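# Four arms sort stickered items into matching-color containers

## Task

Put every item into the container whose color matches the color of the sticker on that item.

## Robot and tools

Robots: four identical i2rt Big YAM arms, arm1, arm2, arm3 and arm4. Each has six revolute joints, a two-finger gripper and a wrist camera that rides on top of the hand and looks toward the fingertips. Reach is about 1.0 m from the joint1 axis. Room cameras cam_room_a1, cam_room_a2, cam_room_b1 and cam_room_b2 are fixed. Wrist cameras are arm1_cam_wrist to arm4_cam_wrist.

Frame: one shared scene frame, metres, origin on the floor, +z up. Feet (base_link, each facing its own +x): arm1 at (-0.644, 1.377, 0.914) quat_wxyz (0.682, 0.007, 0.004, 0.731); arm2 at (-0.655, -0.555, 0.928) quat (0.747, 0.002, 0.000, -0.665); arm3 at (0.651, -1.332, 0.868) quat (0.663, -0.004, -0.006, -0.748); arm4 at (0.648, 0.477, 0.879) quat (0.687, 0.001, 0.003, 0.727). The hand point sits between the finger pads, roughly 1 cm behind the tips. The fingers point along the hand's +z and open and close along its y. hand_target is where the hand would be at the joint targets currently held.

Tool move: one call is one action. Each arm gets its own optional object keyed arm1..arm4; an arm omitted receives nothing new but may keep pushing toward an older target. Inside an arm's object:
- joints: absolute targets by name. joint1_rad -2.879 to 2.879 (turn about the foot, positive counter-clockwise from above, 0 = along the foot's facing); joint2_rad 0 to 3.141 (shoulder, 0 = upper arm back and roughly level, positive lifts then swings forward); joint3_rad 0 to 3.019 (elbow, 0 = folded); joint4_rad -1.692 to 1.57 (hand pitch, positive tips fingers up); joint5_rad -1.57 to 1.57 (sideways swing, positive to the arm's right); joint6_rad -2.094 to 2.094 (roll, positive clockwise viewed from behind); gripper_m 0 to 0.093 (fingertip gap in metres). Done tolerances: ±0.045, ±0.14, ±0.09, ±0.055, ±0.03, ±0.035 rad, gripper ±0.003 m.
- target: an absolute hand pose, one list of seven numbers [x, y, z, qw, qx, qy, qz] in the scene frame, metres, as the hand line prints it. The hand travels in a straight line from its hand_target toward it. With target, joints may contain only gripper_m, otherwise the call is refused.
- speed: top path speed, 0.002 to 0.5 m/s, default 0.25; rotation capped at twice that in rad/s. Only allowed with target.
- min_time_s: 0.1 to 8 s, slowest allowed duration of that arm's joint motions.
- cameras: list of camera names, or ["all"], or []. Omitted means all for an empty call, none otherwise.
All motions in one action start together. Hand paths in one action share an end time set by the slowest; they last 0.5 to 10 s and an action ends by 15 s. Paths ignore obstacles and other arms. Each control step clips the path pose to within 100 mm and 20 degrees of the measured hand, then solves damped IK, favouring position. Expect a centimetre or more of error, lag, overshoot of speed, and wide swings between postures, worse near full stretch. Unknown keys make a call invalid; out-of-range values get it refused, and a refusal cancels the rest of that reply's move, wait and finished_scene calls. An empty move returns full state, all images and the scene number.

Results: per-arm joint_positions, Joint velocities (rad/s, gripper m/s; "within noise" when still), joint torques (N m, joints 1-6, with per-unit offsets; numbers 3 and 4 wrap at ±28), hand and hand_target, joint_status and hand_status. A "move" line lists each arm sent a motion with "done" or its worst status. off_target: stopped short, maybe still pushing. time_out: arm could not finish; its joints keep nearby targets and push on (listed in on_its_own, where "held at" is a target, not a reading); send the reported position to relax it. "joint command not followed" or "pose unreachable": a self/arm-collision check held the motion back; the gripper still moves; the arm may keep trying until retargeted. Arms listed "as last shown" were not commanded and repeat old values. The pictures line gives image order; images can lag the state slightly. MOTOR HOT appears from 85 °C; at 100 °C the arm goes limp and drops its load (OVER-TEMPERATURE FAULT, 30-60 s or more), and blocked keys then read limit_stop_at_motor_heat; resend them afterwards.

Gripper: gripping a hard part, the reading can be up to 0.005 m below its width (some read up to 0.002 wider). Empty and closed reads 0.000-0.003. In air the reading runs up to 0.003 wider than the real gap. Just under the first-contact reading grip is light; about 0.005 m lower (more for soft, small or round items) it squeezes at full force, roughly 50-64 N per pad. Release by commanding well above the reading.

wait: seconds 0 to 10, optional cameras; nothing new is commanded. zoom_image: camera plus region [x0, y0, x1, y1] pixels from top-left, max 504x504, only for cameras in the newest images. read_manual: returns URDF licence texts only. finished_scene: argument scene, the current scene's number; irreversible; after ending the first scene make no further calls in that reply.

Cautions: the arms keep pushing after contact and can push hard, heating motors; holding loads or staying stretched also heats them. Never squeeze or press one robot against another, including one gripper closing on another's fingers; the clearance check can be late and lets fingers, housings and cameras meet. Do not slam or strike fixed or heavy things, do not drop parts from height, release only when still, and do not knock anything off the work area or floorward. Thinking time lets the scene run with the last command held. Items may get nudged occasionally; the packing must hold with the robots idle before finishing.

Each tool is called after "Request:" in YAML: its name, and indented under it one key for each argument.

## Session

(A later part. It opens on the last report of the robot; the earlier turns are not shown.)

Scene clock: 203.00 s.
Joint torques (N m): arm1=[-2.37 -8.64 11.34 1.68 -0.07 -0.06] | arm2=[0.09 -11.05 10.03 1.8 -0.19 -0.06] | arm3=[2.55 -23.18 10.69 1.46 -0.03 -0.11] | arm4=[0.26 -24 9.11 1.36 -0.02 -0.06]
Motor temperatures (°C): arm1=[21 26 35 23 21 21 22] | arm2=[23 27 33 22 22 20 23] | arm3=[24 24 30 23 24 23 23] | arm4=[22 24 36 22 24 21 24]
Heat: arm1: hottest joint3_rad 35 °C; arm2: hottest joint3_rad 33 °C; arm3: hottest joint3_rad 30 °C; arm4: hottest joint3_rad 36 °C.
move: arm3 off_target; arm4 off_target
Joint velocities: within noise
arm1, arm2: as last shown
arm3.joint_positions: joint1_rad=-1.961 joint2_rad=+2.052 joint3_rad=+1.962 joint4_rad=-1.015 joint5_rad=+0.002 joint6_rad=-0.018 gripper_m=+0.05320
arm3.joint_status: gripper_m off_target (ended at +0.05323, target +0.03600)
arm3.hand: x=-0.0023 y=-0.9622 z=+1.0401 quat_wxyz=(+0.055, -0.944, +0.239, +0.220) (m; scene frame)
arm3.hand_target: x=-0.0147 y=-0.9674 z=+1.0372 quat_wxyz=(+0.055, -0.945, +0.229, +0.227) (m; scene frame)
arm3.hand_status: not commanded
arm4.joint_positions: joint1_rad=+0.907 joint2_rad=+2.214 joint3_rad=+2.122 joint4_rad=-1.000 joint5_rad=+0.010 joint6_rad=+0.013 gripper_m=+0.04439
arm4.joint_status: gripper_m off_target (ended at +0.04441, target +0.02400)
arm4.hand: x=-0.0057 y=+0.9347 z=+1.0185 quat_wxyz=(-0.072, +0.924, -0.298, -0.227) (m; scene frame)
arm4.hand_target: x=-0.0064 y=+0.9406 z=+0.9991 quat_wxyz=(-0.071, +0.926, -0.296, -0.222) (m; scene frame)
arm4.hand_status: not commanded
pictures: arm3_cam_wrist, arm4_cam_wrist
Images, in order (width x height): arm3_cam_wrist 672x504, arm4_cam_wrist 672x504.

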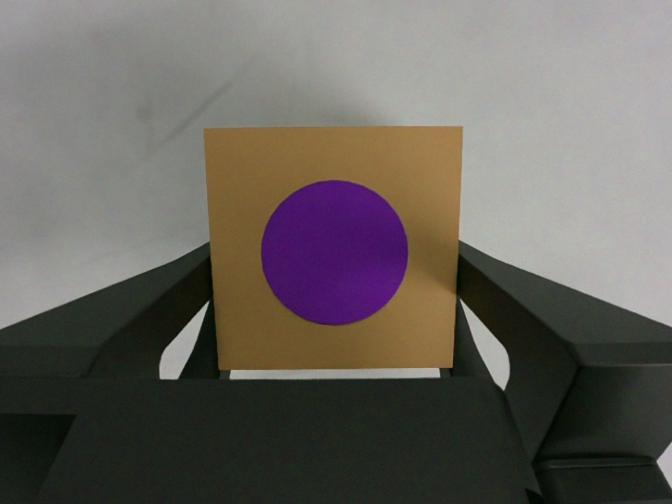

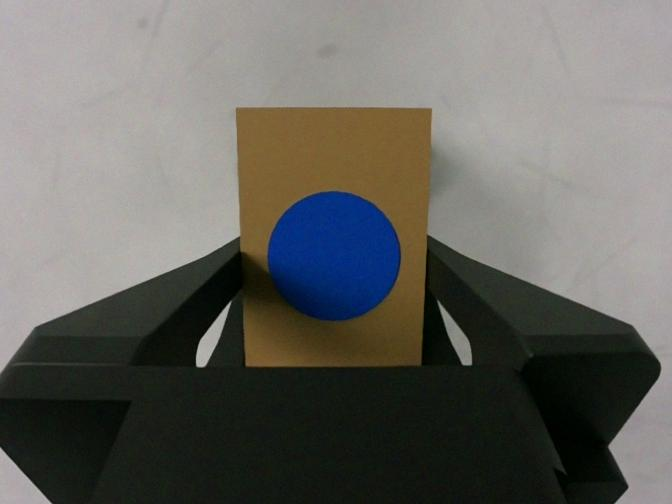

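Request:
move:
  arm3: {"target":[0.01,-0.965,1.125,0.0550,-0.9450,0.2295,0.2266],"speed":0.15}
  arm4: {"target":[0.01,0.933,1.125,0.0711,-0.9261,0.2965,0.2221],"speed":0.15}

Request:
move:
  arm3: {"target":[0.37,-1.152,1.13,0.0550,-0.9450,0.2295,0.2266],"speed":0.25}
  arm4: {"target":[0.31,0.727,1.12,0.0711,-0.9261,0.2965,0.2221],"speed":0.25}
  cameras: ["arm3_cam_wrist","arm4_cam_wrist"]

Request:
move:
  arm3: {"joints":{"joint1_rad":-1.961,"joint2_rad":0.744,"joint3_rad":0.98,"joint4_rad":-1.32,"joint5_rad":0,"joint6_rad":0},"min_time_s":1.5}
  arm4: {"joints":{"joint1_rad":-1.88,"joint2_rad":1.262,"joint3_rad":1.36,"joint4_rad":-1.39,"joint5_rad":0,"joint6_rad":0},"min_time_s":4}

Request:
move:
  arm3: {"joints":{"joint1_rad":1.807,"joint2_rad":0.744,"joint3_rad":0.98,"joint4_rad":-1.32,"joint5_rad":0,"joint6_rad":0},"min_time_s":3.5}
  cameras: ["arm3_cam_wrist","arm4_cam_wrist"]

Scene clock: 215.27 s.
Joint torques (N m): arm1=[-3.08 -8.59 11.28 1.57 -0.09 -0.05] | arm2=[0.03 -11.16 10.02 1.78 -0.2 -0.06] | arm3=[1.2 -25.47 13.96 0.55 -0.1 -0.12] | arm4=[0.5 -27.05 12.42 0.39 -0.03 -0.05]
Motor temperatures (°C): arm1=[21 26 35 23 21 21 22] | arm2=[23 26 33 22 22 20 23] | arm3=[24 25 31 23 24 23 24] | arm4=[22 25 37 22 24 21 25]
Heat: arm1: hottest joint3_rad 35 °C; arm2: hottest joint3_rad 33 °C; arm3: hottest joint3_rad 31 °C; arm4: hottest joint3_rad 37 °C.
move: arm3 off_target; arm4 off_target
Joint velocities: within noise
arm1, arm2: as last shown
arm3.joint_positions: joint1_rad=-1.961 joint2_rad=+2.009 joint3_rad=+2.036 joint4_rad=-1.181 joint5_rad=-0.005 joint6_rad=-0.033 gripper_m=+0.05320
arm3.joint_status: not commanded
arm3.hand: x=+0.0171 y=-0.9738 z=+1.0898 quat_wxyz=(+0.047, -0.951, +0.232, +0.198) (m; scene frame)
arm3.hand_target: x=+0.0115 y=-0.9660 z=+1.1249 quat_wxyz=(+0.055, -0.945, +0.229, +0.227) (m; scene frame)
arm3.hand_status: off_target (0.037 m and 3.5 deg from the pose sent, 0.086 m and 1.4 deg at the start)
arm4.joint_positions: joint1_rad=+0.906 joint2_rad=+2.188 joint3_rad=+2.296 joint4_rad=-1.257 joint5_rad=+0.010 joint6_rad=+0.011 gripper_m=+0.04439
arm4.joint_status: not commanded
arm4.hand: x=+0.0124 y=+0.9245 z=+1.0952 quat_wxyz=(-0.064, +0.931, -0.300, -0.200) (m; scene frame)
arm4.hand_target: x=+0.0111 y=+0.9322 z=+1.1249 quat_wxyz=(-0.071, +0.926, -0.297, -0.222) (m; scene frame)
arm4.hand_status: off_target (0.031 m and 2.8 deg from the pose sent, 0.108 m and 0.6 deg at the start)
pictures: none

Scene clock: 217.53 s.
Joint torques (N m): arm1=[-3.14 -8 11.36 1.57 -0.06 -0.06] | arm2=[0.03 -11.22 10.03 1.76 -0.2 -0.06] | arm3=[0.15 -4.54 9.21 0.77 -0.11 -0.12] | arm4=[0.56 -8.64 9.37 0.61 -0.04 -0.1]
Motor temperatures (°C): arm1=[21 26 35 23 21 21 22] | arm2=[23 26 33 22 22 20 23] | arm3=[24 25 31 23 24 23 24] | arm4=[22 25 37 22 24 21 25]
Heat: arm1: hottest joint3_rad 35 °C; arm2: hottest joint3_rad 33 °C; arm3: hottest joint3_rad 31 °C; arm4: hottest joint3_rad 37 °C.
move: arm3 done; arm4 done
Joint velocities: within noise
arm1, arm2: as last shown
arm3.joint_positions: joint1_rad=-2.013 joint2_rad=+0.883 joint3_rad=+0.938 joint4_rad=-1.138 joint5_rad=-0.033 joint6_rad=-0.087 gripper_m=+0.05320
arm3.joint_status: not commanded
arm3.hand: x=+0.3675 y=-1.1555 z=+1.1328 quat_wxyz=(+0.055, -0.944, +0.227, +0.232) (m; scene frame)
arm3.hand_target: x=+0.3700 y=-1.1521 z=+1.1300 quat_wxyz=(+0.055, -0.945, +0.229, +0.227) (m; scene frame)
arm3.hand_status: done (0.005 m and 0.7 deg from the pose sent, 0.397 m and 3.5 deg at the start)
arm4.joint_positions: joint1_rad=+0.890 joint2_rad=+1.149 joint3_rad=+1.032 joint4_rad=-0.985 joint5_rad=+0.003 joint6_rad=+0.000 gripper_m=+0.04439
arm4.joint_status: not commanded
arm4.hand: x=+0.3088 y=+0.7248 z=+1.1179 quat_wxyz=(-0.071, +0.925, -0.300, -0.222) (m; scene frame)
arm4.hand_target: x=+0.3100 y=+0.7270 z=+1.1201 quat_wxyz=(-0.071, +0.926, -0.297, -0.222) (m; scene frame)
arm4.hand_status: done (0.003 m and 0.4 deg from the pose sent, 0.358 m and 2.7 deg at the start)
pictures: arm3_cam_wrist, arm4_cam_wrist
Images, in order (width x height): arm3_cam_wrist 672x504, arm4_cam_wrist 672x504.

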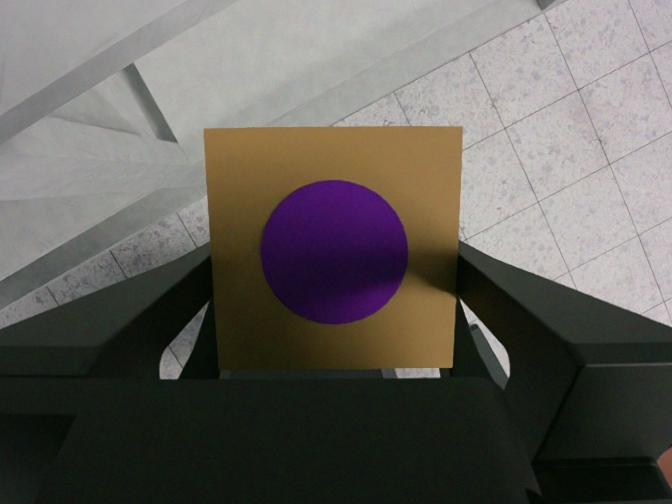

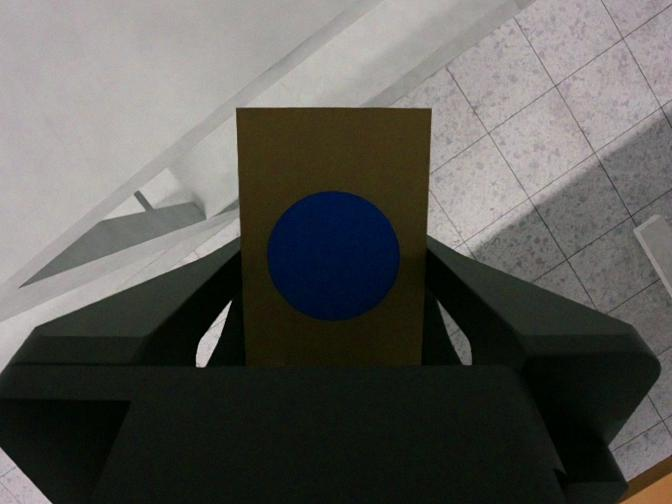

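Scene clock: 222.07 s.
Joint torques (N m): arm1=[-2.49 -7.82 11.36 1.85 -0.06 -0.07] | arm2=[-0.09 -11.22 10.02 1.74 -0.19 -0.05] | arm3=[2.26 -3.25 12.78 0.62 0.12 0.03] | arm4=[1.49 -8.94 12.56 0.02 0.03 0.05]
Motor temperatures (°C): arm1=[21 26 35 23 21 21 22] | arm2=[23 26 33 22 22 20 23] | arm3=[24 25 31 23 24 23 24] | arm4=[22 25 37 22 24 21 25]
Heat: arm1: hottest joint3_rad 35 °C; arm2: hottest joint3_rad 33 °C; arm3: hottest joint3_rad 31 °C; arm4: hottest joint3_rad 37 °C.
move: arm3 done; arm4 done
Joint velocities: within noise
arm1, arm2: as last shown
arm3.joint_positions: joint1_rad=-1.976 joint2_rad=+0.752 joint3_rad=+0.938 joint4_rad=-1.315 joint5_rad=-0.003 joint6_rad=-0.008 gripper_m=+0.05320
arm3.joint_status: all done
arm3.hand: x=+0.4145 y=-1.1907 z=+1.1506 quat_wxyz=(+0.050, -0.944, +0.251, +0.210) (m; scene frame)
arm3.hand_target: x=+0.4096 y=-1.1918 z=+1.1724 quat_wxyz=(+0.055, -0.940, +0.247, +0.231) (m; scene frame)
arm3.hand_status: not commanded
arm4.joint_positions: joint1_rad=-1.887 joint2_rad=+1.245 joint3_rad=+1.305 joint4_rad=-1.380 joint5_rad=+0.001 joint6_rad=+0.000 gripper_m=+0.04439
arm4.joint_status: all done
arm4.hand: x=+1.0432 y=+0.3731 z=+1.1710 quat_wxyz=(-0.121, -0.128, -0.984, +0.019) (m; scene frame)
arm4.hand_target: x=+1.0558 y=+0.3730 z=+1.1884 quat_wxyz=(-0.136, -0.125, -0.983, +0.019) (m; scene frame)
arm4.hand_status: not commanded
pictures: none

Scene clock: 225.90 s.
Joint torques (N m): arm1=[-2.67 -7.94 11.32 1.69 -0.06 -0.06] | arm2=[-0.03 -11.28 10.07 1.77 -0.19 -0.06] | arm3=[1.9 -3.19 12.78 0.64 0.05 0.01] | arm4=[1.55 -9.11 12.6 0.03 0.04 0.01]
Motor temperatures (°C): arm1=[21 26 35 23 21 21 22] | arm2=[23 26 33 22 22 20 23] | arm3=[24 25 32 23 24 23 24] | arm4=[22 25 37 22 24 21 25]
Heat: arm1: hottest joint3_rad 35 °C; arm2: hottest joint3_rad 33 °C; arm3: hottest joint3_rad 32 °C; arm4: hottest joint3_rad 37 °C.
move: arm3 done
Joint velocities: within noise
arm1.joint_positions: joint1_rad=-2.318 joint2_rad=+1.336 joint3_rad=+1.103 joint4_rad=-0.928 joint5_rad=-0.034 joint6_rad=-0.052 gripper_m=+0.07994
arm1.joint_status: not commanded
arm1.hand: x=-0.2711 y=+1.0861 z=+1.1065 quat_wxyz=(-0.188, -0.298, -0.934, +0.058) (m; scene frame)
arm1.hand_target: x=-0.2700 y=+1.0801 z=+1.1101 quat_wxyz=(-0.197, -0.297, -0.932, +0.063) (m; scene frame)
arm1.hand_status: not commanded
arm2.joint_positions: joint1_rad=+0.906 joint2_rad=+1.295 joint3_rad=+1.033 joint4_rad=-0.882 joint5_rad=-0.004 joint6_rad=-0.014 gripper_m=+0.08990
arm2.joint_status: not commanded
arm2.hand: x=-0.2662 y=-0.7931 z=+1.1169 quat_wxyz=(-0.205, -0.258, -0.943, +0.055) (m; scene frame)
arm2.hand_target: x=-0.2700 y=-0.7948 z=+1.1100 quat_wxyz=(-0.199, -0.256, -0.944, +0.054) (m; scene frame)
arm2.hand_status: not commanded
arm3.joint_positions: joint1_rad=+1.797 joint2_rad=+0.752 joint3_rad=+0.938 joint4_rad=-1.315 joint5_rad=+0.000 joint6_rad=-0.006 gripper_m=+0.05321
arm3.joint_status: all done
arm3.hand: x=+0.9222 y=-1.2994 z=+1.1527 quat_wxyz=(-0.219, +0.056, -0.974, -0.004) (m; scene frame)
arm3.hand_target: x=+0.9254 y=-1.2960 z=+1.1745 quat_wxyz=(-0.241, +0.058, -0.969, -0.007) (m; scene frame)
arm3.hand_status: not commanded
arm4: as last shown
pictures: arm3_cam_wrist, arm4_cam_wrist
Images, in order (width x height): arm3_cam_wrist 672x504, arm4_cam_wrist 672x504.

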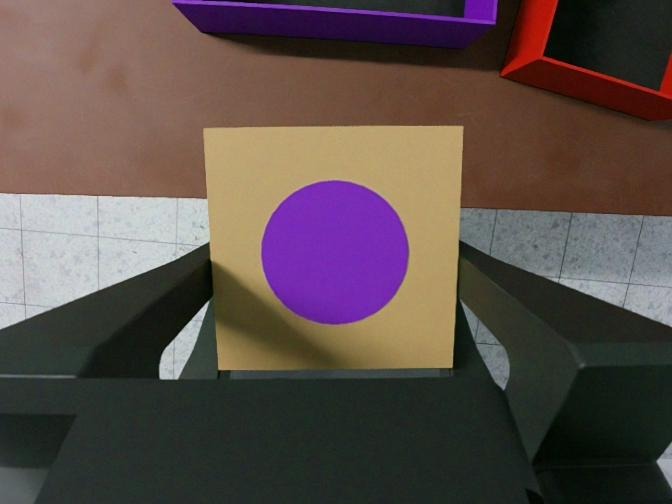

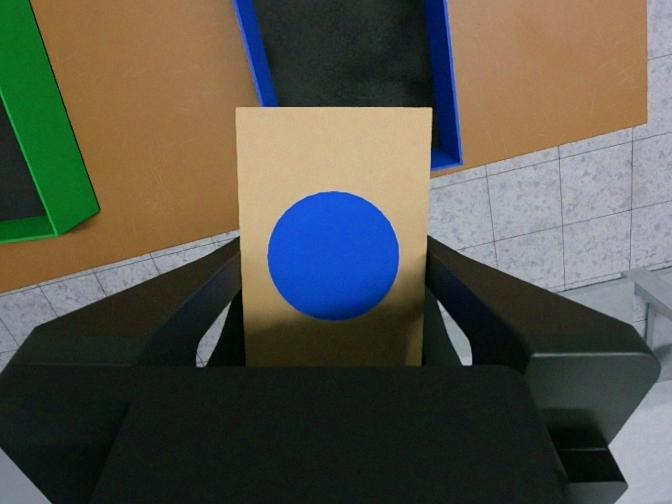

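Request:
move:
  arm3: {"target":[1.20,-1.27,0.92,0.2268,-0.0292,0.9735,0.0068],"speed":0.18}
  arm4: {"target":[1.11,0.35,0.90,0.2378,0.0485,0.9700,-0.0119],"speed":0.18}
  cameras: ["arm3_cam_wrist","arm4_cam_wrist"]

Scene clock: 248.87 s.
Joint torques (N m): arm1=[-2.43 -8.53 11.36 1.43 -0.06 -0.06] | arm2=[0.03 -10.99 10.03 1.74 -0.19 -0.05] | arm3=[1.79 -15.97 11.21 1.37 0.15 0.04] | arm4=[0.38 -12.16 6.87 1.39 -0.09 -0.1]
Motor temperatures (°C): arm1=[21 26 36 23 21 21 22] | arm2=[23 26 33 22 22 20 23] | arm3=[24 24 34 23 24 23 24] | arm4=[22 24 38 22 24 21 26]
Heat: arm1: hottest joint3_rad 36 °C; arm2: hottest joint3_rad 33 °C; arm3: hottest joint3_rad 34 °C; arm4: hottest joint3_rad 38 °C.
move: arm3 off_target; arm4 done
Joint velocities: within noise
arm1, arm2: as last shown
arm3.joint_positions: joint1_rad=+1.797 joint2_rad=+1.686 joint3_rad=+1.012 joint4_rad=-0.503 joint5_rad=+0.009 joint6_rad=+0.048 gripper_m=+0.05321
arm3.joint_status: not commanded
arm3.hand: x=+1.1747 y=-1.2777 z=+0.8990 quat_wxyz=(-0.196, +0.029, -0.980, -0.004) (m; scene frame)
arm3.hand_target: x=+1.1985 y=-1.2700 z=+0.9209 quat_wxyz=(-0.227, +0.029, -0.973, -0.007) (m; scene frame)
arm3.hand_status: off_target (0.034 m and 3.6 deg from the pose sent, 0.364 m and 3.2 deg at the start)
arm4.joint_positions: joint1_rad=-1.923 joint2_rad=+1.569 joint3_rad=+0.799 joint4_rad=-0.341 joint5_rad=-0.094 joint6_rad=-0.164 gripper_m=+0.04439
arm4.joint_status: not commanded
arm4.hand: x=+1.1051 y=+0.3544 z=+0.8991 quat_wxyz=(-0.230, -0.053, -0.972, +0.009) (m; scene frame)
arm4.hand_target: x=+1.1098 y=+0.3500 z=+0.9000 quat_wxyz=(-0.238, -0.049, -0.970, +0.012) (m; scene frame)
arm4.hand_status: done (0.007 m and 1.1 deg from the pose sent, 0.280 m and 16.3 deg at the start)
pictures: arm3_cam_wrist, arm4_cam_wrist
Images, in order (width x height): arm3_cam_wrist 672x504, arm4_cam_wrist 672x504.

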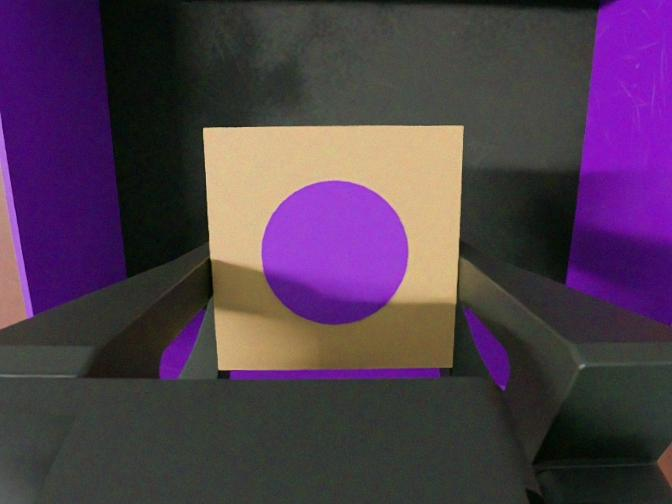

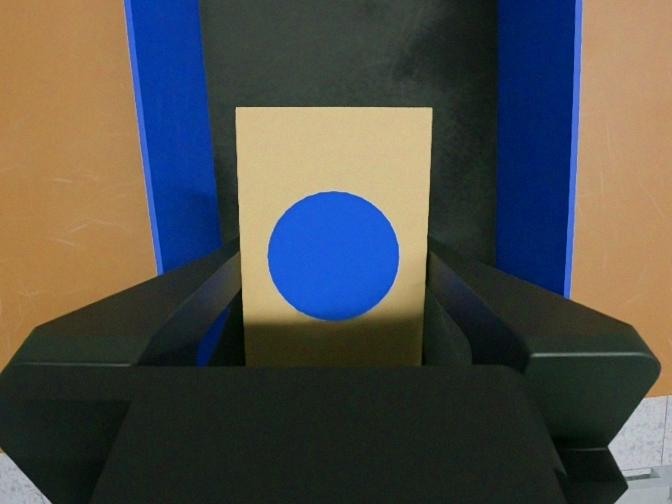

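Request:
move:
  arm3: {"target":[1.205,-1.284,0.815,0.2268,-0.0292,0.9735,0.0068],"speed":0.12}
  arm4: {"target":[1.115,0.340,0.775,0.2378,0.0485,0.9700,-0.0119],"speed":0.12}
  cameras: ["arm3_cam_wrist","arm4_cam_wrist","cam_room_a1","cam_room_a2"]

Request:
zoom_image:
  camera: "cam_room_a1"
  region: [190, 290, 290, 400]

Request:
zoom_image:
  camera: "cam_room_a2"
  region: [280, 280, 380, 390]

Scene clock: 260.37 s.
Joint torques (N m): arm1=[-2.84 -8 11.45 1.58 -0.07 -0.03] | arm2=[-0.03 -11.16 10.03 1.76 -0.2 -0.06] | arm3=[0.03 -17.14 5.98 1.55 -0.06 -0.12] | arm4=[0.44 -14.33 4.56 1.35 -0.13 -0.09]
Motor temperatures (°C): arm1=[21 26 36 23 21 21 22] | arm2=[23 26 33 22 22 20 23] | arm3=[24 25 33 23 24 23 24] | arm4=[22 24 37 22 24 21 26]
Heat: arm1: hottest joint3_rad 36 °C; arm2: hottest joint3_rad 33 °C; arm3: hottest joint3_rad 33 °C; arm4: hottest joint3_rad 37 °C.
move: arm3 done; arm4 done
Joint velocities: within noise
arm1, arm2: as last shown
arm3.joint_positions: joint1_rad=+1.795 joint2_rad=+1.893 joint3_rad=+1.003 joint4_rad=-0.236 joint5_rad=+0.003 joint6_rad=+0.039 gripper_m=+0.05321
arm3.joint_status: not commanded
arm3.hand: x=+1.2017 y=-1.2763 z=+0.8150 quat_wxyz=(-0.221, +0.032, -0.975, -0.008) (m; scene frame)
arm3.hand_target: x=+1.2050 y=-1.2841 z=+0.8151 quat_wxyz=(-0.227, +0.029, -0.973, -0.007) (m; scene frame)
arm3.hand_status: done (0.008 m and 0.8 deg from the pose sent, 0.089 m and 3.6 deg at the start)
arm4.joint_positions: joint1_rad=-1.942 joint2_rad=+1.906 joint3_rad=+0.771 joint4_rad=+0.023 joint5_rad=-0.102 joint6_rad=-0.181 gripper_m=+0.04439
arm4.joint_status: not commanded
arm4.hand: x=+1.1103 y=+0.3445 z=+0.7753 quat_wxyz=(-0.230, -0.053, -0.972, +0.009) (m; scene frame)
arm4.hand_target: x=+1.1149 y=+0.3400 z=+0.7751 quat_wxyz=(-0.238, -0.049, -0.970, +0.012) (m; scene frame)
arm4.hand_status: done (0.007 m and 1.1 deg from the pose sent, 0.125 m and 1.1 deg at the start)
pictures: arm3_cam_wrist, arm4_cam_wrist, cam_room_a1, cam_room_a2
Images, in order (width x height): arm3_cam_wrist 672x504, arm4_cam_wrist 672x504, cam_room_a1 672x504, cam_room_a2 672x504.

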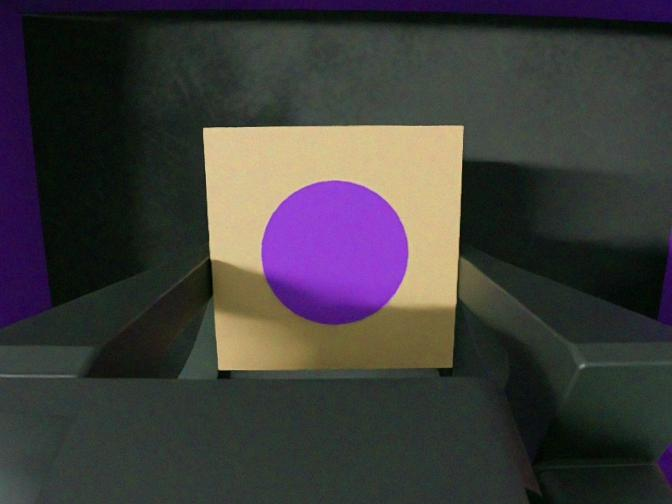

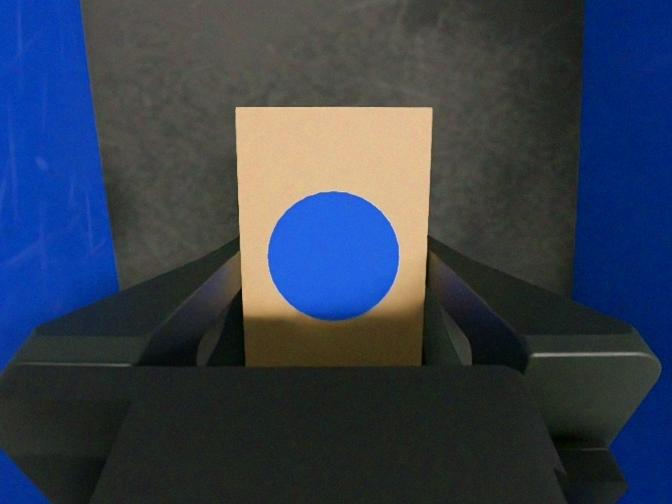

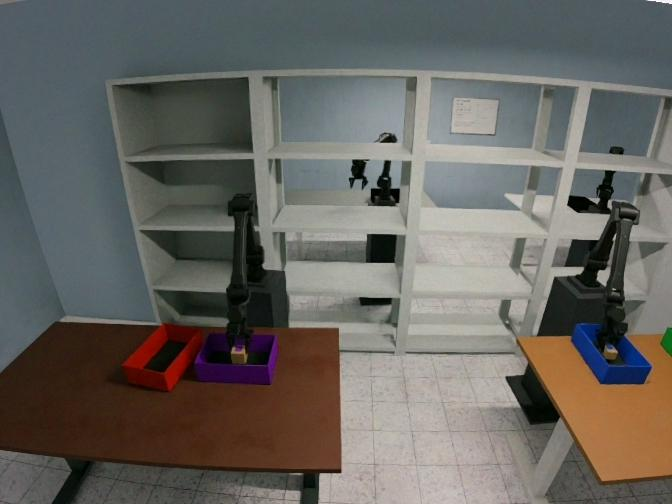

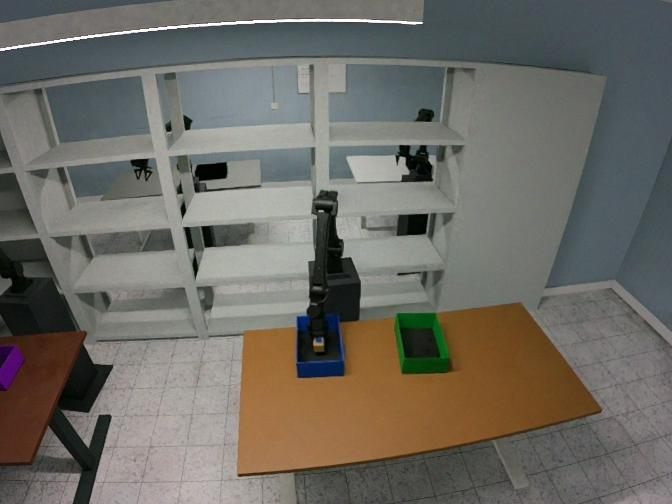

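Scaled by 4.582.

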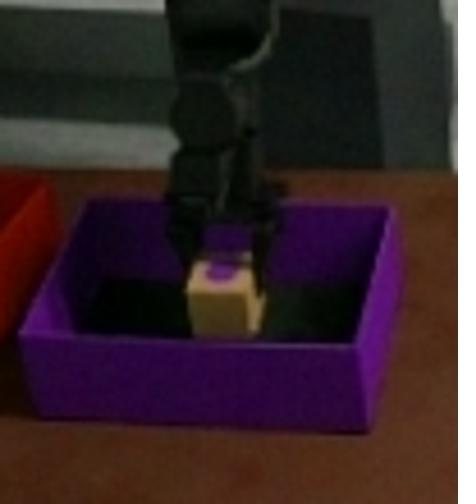

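Scaled by 4.582.

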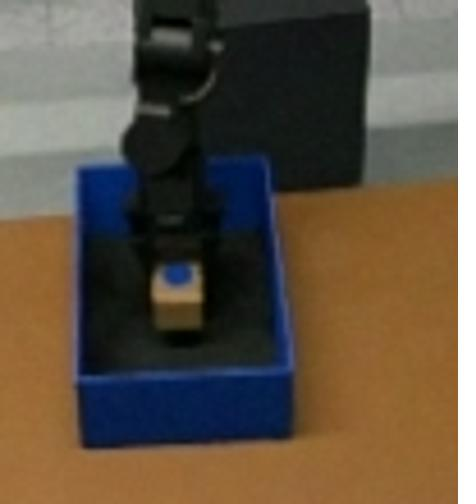

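Request:
move:
  arm3: {"target":[1.207,-1.287,0.772,0.2268,-0.0292,0.9735,0.0068],"speed":0.07}
  arm4: {"target":[1.118,0.338,0.751,0.2378,0.0485,0.9700,-0.0119],"speed":0.07}

Request:
move:
  arm3: {"target":[1.207,-1.287,0.757,0.2268,-0.0292,0.9735,0.0068],"speed":0.05}
  arm4: {"target":[1.118,0.338,0.739,0.2378,0.0485,0.9700,-0.0119],"speed":0.05}
  cameras: ["cam_room_a1","cam_room_a2"]

Request:
zoom_image:
  camera: "cam_room_a1"
  region: [190, 290, 290, 400]

Request:
zoom_image:
  camera: "cam_room_a2"
  region: [280, 280, 380, 390]

Scene clock: 271.63 s.
Joint torques (N m): arm1=[-2.43 -8.41 11.33 1.61 -0.06 -0.02] | arm2=[-0.03 -11.11 10.06 1.77 -0.2 -0.06] | arm3=[0.03 -17.61 5.3 1.54 -0.06 -0.13] | arm4=[0.67 -13.92 5.16 1.4 -0.14 -0.11]
Motor temperatures (°C): arm1=[21 25 36 23 21 21 22] | arm2=[23 26 33 22 22 20 23] | arm3=[24 25 32 23 24 23 24] | arm4=[22 24 35 22 24 21 26]
Heat: arm1: hottest joint3_rad 36 °C; arm2: hottest joint3_rad 33 °C; arm3: hottest joint3_rad 32 °C; arm4: hottest joint3_rad 35 °C.
move: arm3 done; arm4 off_target
Joint velocities: within noise
arm1, arm2: as last shown
arm3.joint_positions: joint1_rad=+1.789 joint2_rad=+1.991 joint3_rad=+1.003 joint4_rad=-0.135 joint5_rad=+0.000 joint6_rad=+0.034 gripper_m=+0.05321
arm3.joint_status: not commanded
arm3.hand: x=+1.2047 y=-1.2791 z=+0.7738 quat_wxyz=(-0.222, +0.032, -0.974, -0.008) (m; scene frame)
arm3.hand_target: x=+1.2069 y=-1.2870 z=+0.7721 quat_wxyz=(-0.227, +0.029, -0.973, -0.007) (m; scene frame)
arm3.hand_status: done (0.008 m and 0.6 deg from the pose sent, 0.045 m and 0.8 deg at the start)
arm4.joint_positions: joint1_rad=-1.943 joint2_rad=+1.971 joint3_rad=+0.771 joint4_rad=+0.082 joint5_rad=-0.103 joint6_rad=-0.183 gripper_m=+0.04439
arm4.joint_status: not commanded
arm4.hand: x=+1.1073 y=+0.3447 z=+0.7520 quat_wxyz=(-0.227, -0.053, -0.972, +0.009) (m; scene frame)
arm4.hand_target: x=+1.1177 y=+0.3380 z=+0.7513 quat_wxyz=(-0.238, -0.049, -0.970, +0.012) (m; scene frame)
arm4.hand_status: off_target (0.013 m and 1.4 deg from the pose sent, 0.026 m and 1.1 deg at the start)
pictures: none

Scene clock: 272.60 s.
Joint torques (N m): arm1=[-2.37 -7.77 11.17 1.77 -0.04 -0.07] | arm2=[0.15 -11.11 10.07 1.81 -0.2 -0.05] | arm3=[0.09 -17.08 5.22 1.48 -0.04 -0.12] | arm4=[-0.03 -13.39 5.18 1.31 -0.12 -0.09]
Motor temperatures (°C): arm1=[21 25 36 23 21 21 22] | arm2=[23 26 33 22 22 20 23] | arm3=[24 25 31 23 24 23 24] | arm4=[22 24 35 22 24 21 26]
Heat: arm1: hottest joint3_rad 36 °C; arm2: hottest joint3_rad 33 °C; arm3: hottest joint3_rad 31 °C; arm4: hottest joint3_rad 35 °C.
move: arm3 done; arm4 off_target
Joint velocities: within noise
arm1, arm2: as last shown
arm3.joint_positions: joint1_rad=+1.789 joint2_rad=+2.019 joint3_rad=+1.003 joint4_rad=-0.098 joint5_rad=+0.000 joint6_rad=+0.034 gripper_m=+0.05321
arm3.joint_status: not commanded
arm3.hand: x=+1.2064 y=-1.2791 z=+0.7626 quat_wxyz=(-0.226, +0.032, -0.973, -0.008) (m; scene frame)
arm3.hand_target: x=+1.2069 y=-1.2870 z=+0.7572 quat_wxyz=(-0.227, +0.029, -0.973, -0.007) (m; scene frame)
arm3.hand_status: done (0.010 m and 0.4 deg from the pose sent, 0.019 m and 0.7 deg at the start)
arm4.joint_positions: joint1_rad=-1.943 joint2_rad=+1.999 joint3_rad=+0.773 joint4_rad=+0.115 joint5_rad=-0.103 joint6_rad=-0.186 gripper_m=+0.04439
arm4.joint_status: not commanded
arm4.hand: x=+1.1085 y=+0.3444 z=+0.7434 quat_wxyz=(-0.231, -0.051, -0.972, +0.010) (m; scene frame)
arm4.hand_target: x=+1.1176 y=+0.3381 z=+0.7392 quat_wxyz=(-0.238, -0.048, -0.970, +0.012) (m; scene frame)
arm4.hand_status: off_target (0.012 m and 0.9 deg from the pose sent, 0.018 m and 1.4 deg at the start)
pictures: cam_room_a1, cam_room_a2
Images, in order (width x height): cam_room_a1 672x504, cam_room_a2 672x504.

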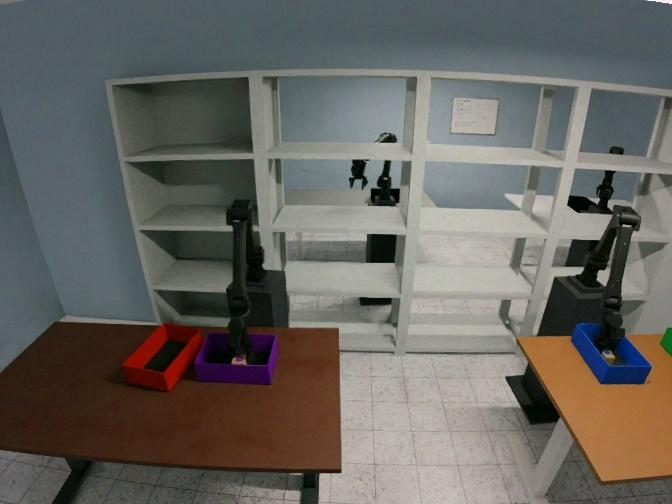

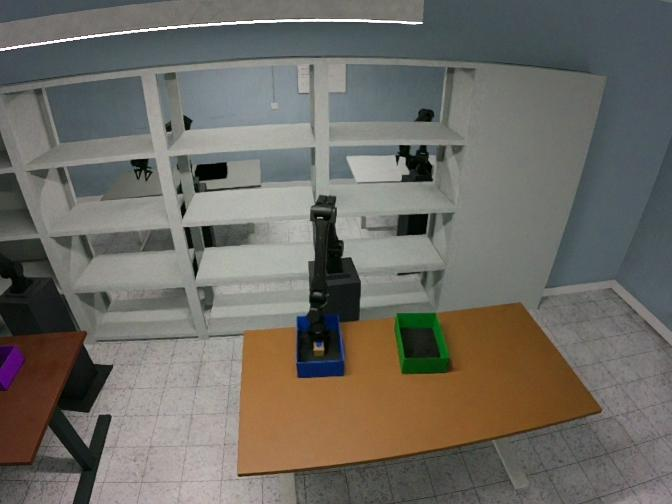

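Scaled by 4.582.

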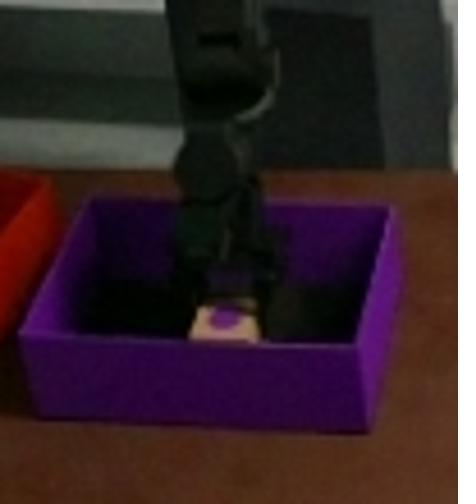

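Scaled by 4.582.

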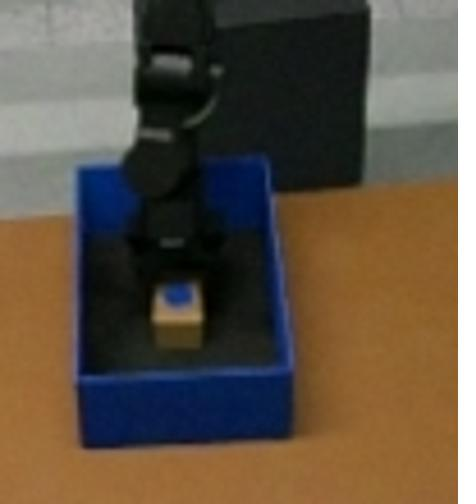

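Request:
move:
  arm3: {"target":[1.207,-1.287,0.746,0.2268,-0.0292,0.9735,0.0068],"speed":0.05}
  arm4: {"target":[1.118,0.338,0.730,0.2378,0.0485,0.9700,-0.0119],"speed":0.05}

Request:
move:
  arm3: {"target":[1.207,-1.287,0.736,0.2268,-0.0292,0.9735,0.0068],"speed":0.05}
  arm4: {"target":[1.118,0.338,0.723,0.2378,0.0485,0.9700,-0.0119],"speed":0.05}
  cameras: ["arm3_cam_wrist","arm4_cam_wrist"]

Scene clock: 277.97 s.
Joint torques (N m): arm1=[-2.78 -8.23 11.34 1.63 -0.04 -0.05] | arm2=[-0.03 -11.16 10.03 1.77 -0.19 -0.06] | arm3=[-0.09 -15.21 5.22 1.42 -0.05 -0.12] | arm4=[0.09 -12.45 4.66 1.2 -0.13 -0.07]
Motor temperatures (°C): arm1=[21 25 36 23 21 21 22] | arm2=[23 26 33 22 22 20 23] | arm3=[24 25 31 23 24 23 24] | arm4=[22 24 34 22 24 21 26]
Heat: arm1: hottest joint3_rad 36 °C; arm2: hottest joint3_rad 33 °C; arm3: hottest joint3_rad 31 °C; arm4: hottest joint3_rad 34 °C.
move: arm3 off_target; arm4 off_target
Joint velocities: within noise
arm1, arm2: as last shown
arm3.joint_positions: joint1_rad=+1.789 joint2_rad=+2.025 joint3_rad=+1.003 joint4_rad=-0.071 joint5_rad=+0.000 joint6_rad=+0.034 gripper_m=+0.05321
arm3.joint_status: not commanded
arm3.hand: x=+1.2109 y=-1.2786 z=+0.7623 quat_wxyz=(-0.236, +0.032, -0.971, -0.009) (m; scene frame)
arm3.hand_target: x=+1.2064 y=-1.2869 z=+0.7465 quat_wxyz=(-0.227, +0.029, -0.973, -0.007) (m; scene frame)
arm3.hand_status: off_target (0.019 m and 1.2 deg from the pose sent, 0.018 m and 0.4 deg at the start)
arm4.joint_positions: joint1_rad=-1.943 joint2_rad=+2.009 joint3_rad=+0.781 joint4_rad=+0.141 joint5_rad=-0.103 joint6_rad=-0.186 gripper_m=+0.04439
arm4.joint_status: not commanded
arm4.hand: x=+1.1158 y=+0.3420 z=+0.7434 quat_wxyz=(-0.242, -0.050, -0.969, +0.013) (m; scene frame)
arm4.hand_target: x=+1.1175 y=+0.3382 z=+0.7304 quat_wxyz=(-0.238, -0.048, -0.970, +0.012) (m; scene frame)
arm4.hand_status: off_target (0.014 m and 0.5 deg from the pose sent, 0.018 m and 0.9 deg at the start)
pictures: none

Scene clock: 278.93 s.
Joint torques (N m): arm1=[-2.73 -8.23 11.3 1.63 -0.05 -0.08] | arm2=[0.09 -11.11 10.03 1.77 -0.2 -0.06] | arm3=[0.15 -13.8 5.26 1.29 -0.04 -0.11] | arm4=[0.44 -11.4 4.56 1.17 -0.11 -0.06]
Motor temperatures (°C): arm1=[21 25 36 23 21 21 22] | arm2=[23 26 33 22 22 20 23] | arm3=[24 25 31 23 24 23 24] | arm4=[22 24 34 22 24 21 26]
Heat: arm1: hottest joint3_rad 36 °C; arm2: hottest joint3_rad 33 °C; arm3: hottest joint3_rad 31 °C; arm4: hottest joint3_rad 34 °C.
move: arm3 off_target; arm4 off_target
Joint velocities: within noise
arm1, arm2: as last shown
arm3.joint_positions: joint1_rad=+1.789 joint2_rad=+2.031 joint3_rad=+1.003 joint4_rad=-0.045 joint5_rad=+0.000 joint6_rad=+0.034 gripper_m=+0.05321
arm3.joint_status: not commanded
arm3.hand: x=+1.2152 y=-1.2782 z=+0.7621 quat_wxyz=(-0.246, +0.032, -0.969, -0.010) (m; scene frame)
arm3.hand_target: x=+1.2058 y=-1.2868 z=+0.7371 quat_wxyz=(-0.227, +0.029, -0.974, -0.007) (m; scene frame)
arm3.hand_status: off_target (0.029 m and 2.3 deg from the pose sent, 0.028 m and 1.2 deg at the start)
arm4.joint_positions: joint1_rad=-1.943 joint2_rad=+2.017 joint3_rad=+0.787 joint4_rad=+0.161 joint5_rad=-0.103 joint6_rad=-0.186 gripper_m=+0.04439
arm4.joint_status: not commanded
arm4.hand: x=+1.1214 y=+0.3402 z=+0.7435 quat_wxyz=(-0.251, -0.050, -0.967, +0.015) (m; scene frame)
arm4.hand_target: x=+1.1170 y=+0.3385 z=+0.7238 quat_wxyz=(-0.238, -0.048, -0.970, +0.012) (m; scene frame)
arm4.hand_status: off_target (0.021 m and 1.6 deg from the pose sent, 0.021 m and 0.5 deg at the start)
pictures: arm3_cam_wrist, arm4_cam_wrist
Images, in order (width x height): arm3_cam_wrist 672x504, arm4_cam_wrist 672x504.

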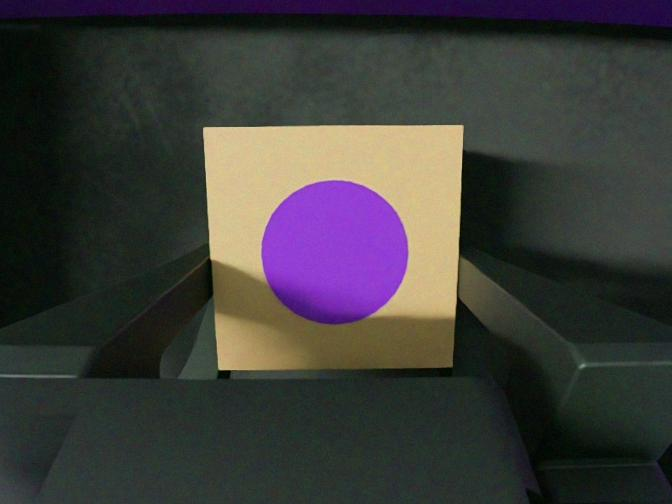

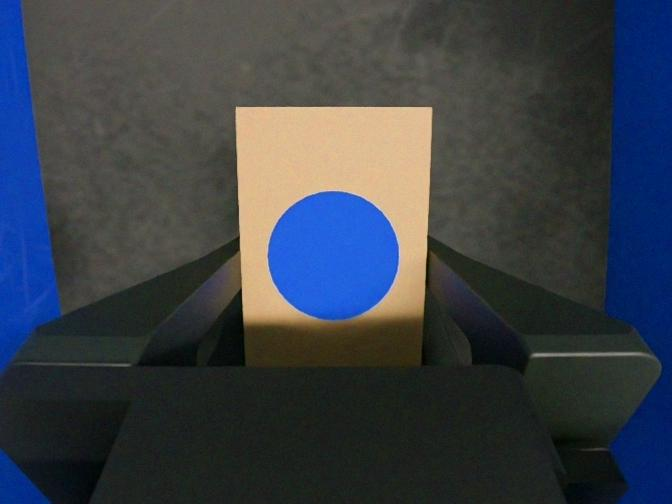

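Request:
move:
  arm3: {"target":[1.207,-1.287,0.757,0.2268,-0.0292,0.9735,0.0068],"speed":0.06}
  arm4: {"target":[1.118,0.338,0.740,0.2378,0.0485,0.9700,-0.0119],"speed":0.06}

Request:
move:
  arm3: {"joints":{"gripper_m":0.076}}
  arm4: {"joints":{"gripper_m":0.066}}
  cameras: ["arm3_cam_wrist","arm4_cam_wrist"]

Request:
move:
  arm3: {"target":[1.17,-1.285,0.93,0.2268,-0.0292,0.9735,0.0068],"speed":0.15}
  arm4: {"target":[1.08,0.340,0.92,0.2378,0.0485,0.9700,-0.0119],"speed":0.15}
  cameras: ["arm3_cam_wrist","arm4_cam_wrist","cam_room_a1","cam_room_a2"]

Scene clock: 286.17 s.
Joint torques (N m): arm1=[-2.37 -8.64 11.28 1.54 -0.09 -0.07] | arm2=[0.09 -11.22 10.04 1.8 -0.19 -0.05] | arm3=[0.15 -17.67 5.19 0.12 -0.06 -0.13] | arm4=[0.03 -15.38 4.03 0.08 -0.12 -0.05]
Motor temperatures (°C): arm1=[21 25 36 23 21 21 21] | arm2=[23 26 33 22 22 20 23] | arm3=[24 25 30 23 24 23 25] | arm4=[22 24 33 22 24 21 26]
Heat: arm1: hottest joint3_rad 36 °C; arm2: hottest joint3_rad 33 °C; arm3: hottest joint3_rad 30 °C; arm4: hottest joint3_rad 33 °C.
move: arm3 off_target; arm4 done
Joint velocities: within noise
arm1, arm2: as last shown
arm3.joint_positions: joint1_rad=+1.789 joint2_rad=+2.027 joint3_rad=+1.003 joint4_rad=-0.065 joint5_rad=+0.000 joint6_rad=+0.034 gripper_m=+0.05321
arm3.joint_status: not commanded
arm3.hand: x=+1.2117 y=-1.2786 z=+0.7620 quat_wxyz=(-0.239, +0.033, -0.971, -0.009) (m; scene frame)
arm3.hand_target: x=+1.2069 y=-1.2869 z=+0.7570 quat_wxyz=(-0.227, +0.029, -0.973, -0.007) (m; scene frame)
arm3.hand_status: off_target (0.011 m and 1.5 deg from the pose sent, 0.013 m and 2.4 deg at the start)
arm4.joint_positions: joint1_rad=-1.943 joint2_rad=+2.016 joint3_rad=+0.791 joint4_rad=+0.150 joint5_rad=-0.104 joint6_rad=-0.186 gripper_m=+0.04439
arm4.joint_status: not commanded
arm4.hand: x=+1.1213 y=+0.3403 z=+0.7436 quat_wxyz=(-0.248, -0.050, -0.968, +0.014) (m; scene frame)
arm4.hand_target: x=+1.1179 y=+0.3381 z=+0.7401 quat_wxyz=(-0.238, -0.049, -0.970, +0.012) (m; scene frame)
arm4.hand_status: done (0.005 m and 1.2 deg from the pose sent, 0.005 m and 1.6 deg at the start)
pictures: none

Scene clock: 286.67 s.
Joint torques (N m): arm1=[-2.49 -8.35 11.41 1.63 -0.1 -0.08] | arm2=[0.09 -11.22 10.02 1.76 -0.2 -0.06] | arm3=[-0.09 -17.26 5.19 0.65 -0.04 -0.11] | arm4=[0.15 -15.09 3.92 0.32 -0.09 -0.04]
Motor temperatures (°C): arm1=[21 25 36 23 21 21 21] | arm2=[23 26 33 22 22 20 23] | arm3=[24 25 30 23 24 23 25] | arm4=[22 24 33 22 24 21 26]
Heat: arm1: hottest joint3_rad 36 °C; arm2: hottest joint3_rad 33 °C; arm3: hottest joint3_rad 30 °C; arm4: hottest joint3_rad 33 °C.
move: arm3 done; arm4 done
Joint velocities: within noise
arm1.joint_positions: joint1_rad=-2.318 joint2_rad=+1.336 joint3_rad=+1.103 joint4_rad=-0.928 joint5_rad=-0.034 joint6_rad=-0.052 gripper_m=+0.07994
arm1.joint_status: not commanded
arm1.hand: x=-0.2711 y=+1.0861 z=+1.1065 quat_wxyz=(-0.188, -0.298, -0.934, +0.058) (m; scene frame)
arm1.hand_target: x=-0.2700 y=+1.0801 z=+1.1101 quat_wxyz=(-0.197, -0.297, -0.932, +0.063) (m; scene frame)
arm1.hand_status: not commanded
arm2.joint_positions: joint1_rad=+0.906 joint2_rad=+1.295 joint3_rad=+1.033 joint4_rad=-0.882 joint5_rad=-0.004 joint6_rad=-0.014 gripper_m=+0.08990
arm2.joint_status: not commanded
arm2.hand: x=-0.2662 y=-0.7931 z=+1.1169 quat_wxyz=(-0.205, -0.258, -0.943, +0.055) (m; scene frame)
arm2.hand_target: x=-0.2700 y=-0.7948 z=+1.1100 quat_wxyz=(-0.199, -0.256, -0.944, +0.054) (m; scene frame)
arm2.hand_status: not commanded
arm3.joint_positions: joint1_rad=+1.789 joint2_rad=+2.027 joint3_rad=+1.003 joint4_rad=-0.077 joint5_rad=+0.000 joint6_rad=+0.034 gripper_m=+0.07595
arm3.joint_status: all done
arm3.hand: x=+1.2091 y=-1.2788 z=+0.7606 quat_wxyz=(-0.233, +0.033, -0.972, -0.009) (m; scene frame)
arm3.hand_target: x=+1.2070 y=-1.2868 z=+0.7571 quat_wxyz=(-0.227, +0.029, -0.973, -0.007) (m; scene frame)
arm3.hand_status: not commanded
arm4.joint_positions: joint1_rad=-1.943 joint2_rad=+2.016 joint3_rad=+0.791 joint4_rad=+0.139 joint5_rad=-0.104 joint6_rad=-0.186 gripper_m=+0.06592
arm4.joint_status: all done
arm4.hand: x=+1.1190 y=+0.3410 z=+0.7423 quat_wxyz=(-0.242, -0.050, -0.969, +0.013) (m; scene frame)
arm4.hand_target: x=+1.1179 y=+0.3381 z=+0.7401 quat_wxyz=(-0.238, -0.049, -0.970, +0.012) (m; scene frame)
arm4.hand_status: not commanded
pictures: arm3_cam_wrist, arm4_cam_wrist
Images, in order (width x height): arm3_cam_wrist 672x504, arm4_cam_wrist 672x504.

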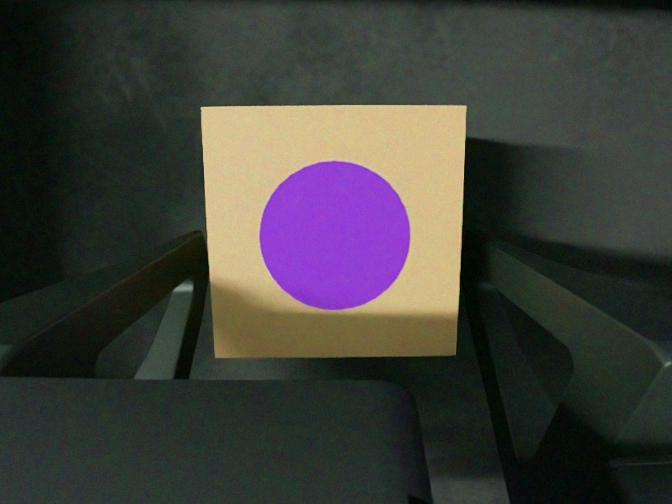

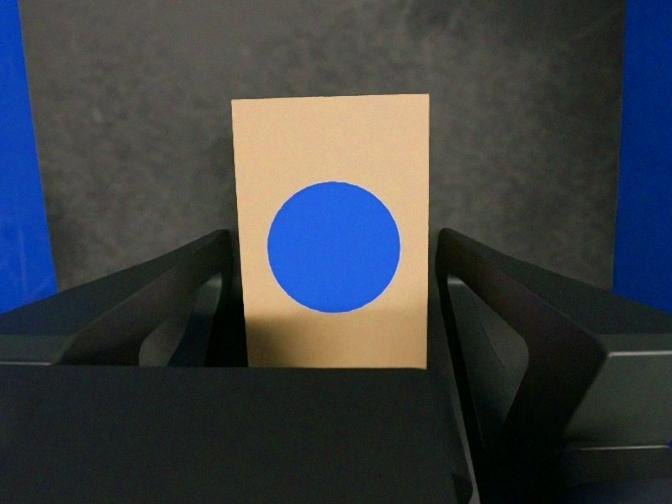

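Scene clock: 288.53 s.
Joint torques (N m): arm1=[-2.26 -8.59 11.33 1.52 -0.11 -0.06] | arm2=[0.03 -11.11 10.1 1.78 -0.2 -0.06] | arm3=[0.62 -15.03 8.53 0.58 0.08 -0.08] | arm4=[0.32 -12.04 7.98 0.44 -0.11 -0.12]
Motor temperatures (°C): arm1=[21 25 36 23 21 21 21] | arm2=[23 26 33 22 22 20 23] | arm3=[24 25 30 23 24 23 24] | arm4=[22 24 33 22 24 21 26]
Heat: arm1: hottest joint3_rad 36 °C; arm2: hottest joint3_rad 33 °C; arm3: hottest joint3_rad 30 °C; arm4: hottest joint3_rad 33 °C.
move: arm3 done; arm4 done
Joint velocities: within noise
arm1, arm2: as last shown
arm3.joint_positions: joint1_rad=+1.789 joint2_rad=+1.602 joint3_rad=+0.968 joint4_rad=-0.486 joint5_rad=+0.000 joint6_rad=+0.034 gripper_m=+0.07595
arm3.joint_status: not commanded
arm3.hand: x=+1.1659 y=-1.2807 z=+0.9249 quat_wxyz=(-0.224, +0.033, -0.974, -0.008) (m; scene frame)
arm3.hand_target: x=+1.1699 y=-1.2850 z=+0.9300 quat_wxyz=(-0.227, +0.029, -0.973, -0.007) (m; scene frame)
arm3.hand_status: done (0.008 m and 0.6 deg from the pose sent, 0.174 m and 0.8 deg at the start)
arm4.joint_positions: joint1_rad=-1.973 joint2_rad=+1.479 joint3_rad=+0.740 joint4_rad=-0.369 joint5_rad=-0.117 joint6_rad=-0.209 gripper_m=+0.06592
arm4.joint_status: not commanded
arm4.hand: x=+1.0753 y=+0.3445 z=+0.9132 quat_wxyz=(-0.233, -0.053, -0.971, +0.010) (m; scene frame)
arm4.hand_target: x=+1.0800 y=+0.3400 z=+0.9201 quat_wxyz=(-0.238, -0.049, -0.970, +0.012) (m; scene frame)
arm4.hand_status: done (0.009 m and 0.7 deg from the pose sent, 0.182 m and 0.6 deg at the start)
pictures: arm3_cam_wrist, arm4_cam_wrist, cam_room_a1, cam_room_a2
Images, in order (width x height): arm3_cam_wrist 672x504, arm4_cam_wrist 672x504, cam_room_a1 672x504, cam_room_a2 672x504.

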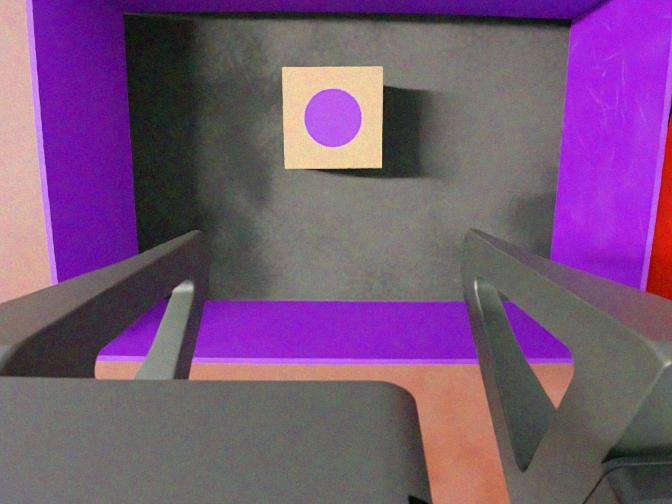

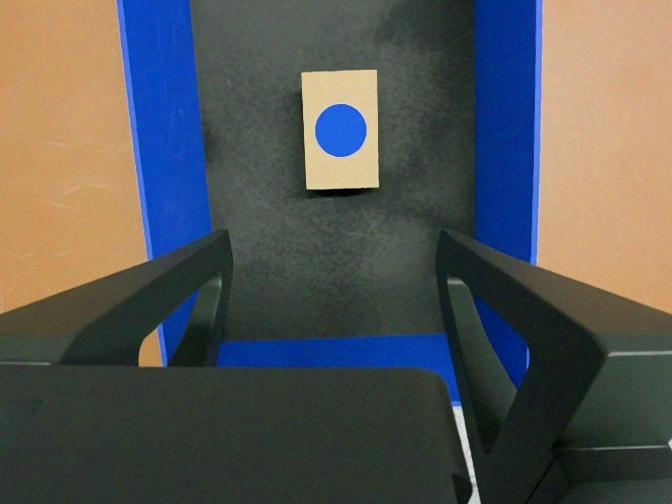

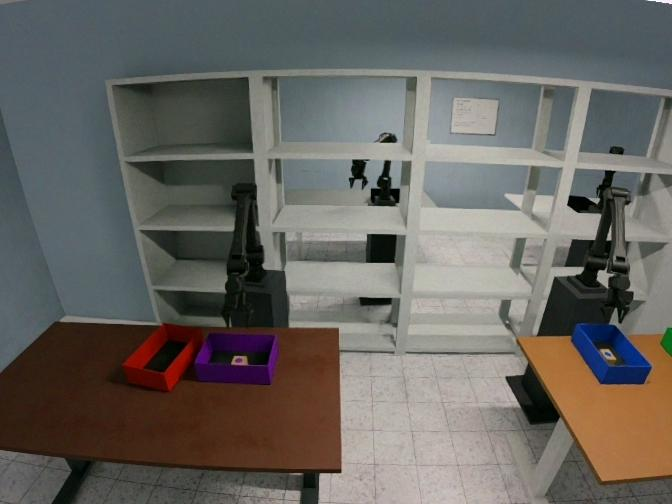

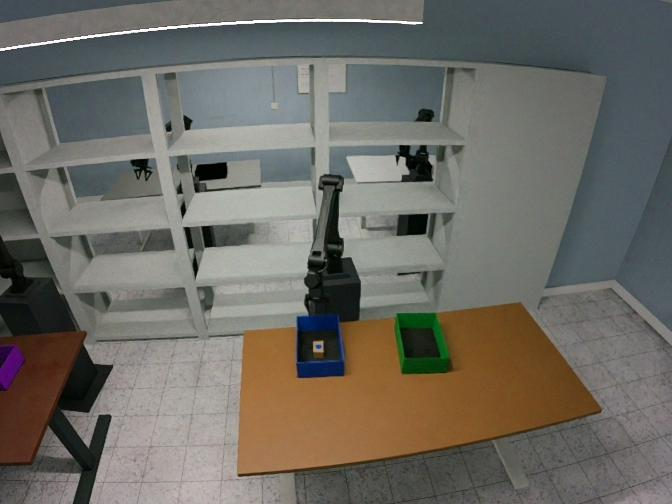

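Request:
finished_scene:
  scene: 2

The scene is finished: the task was done.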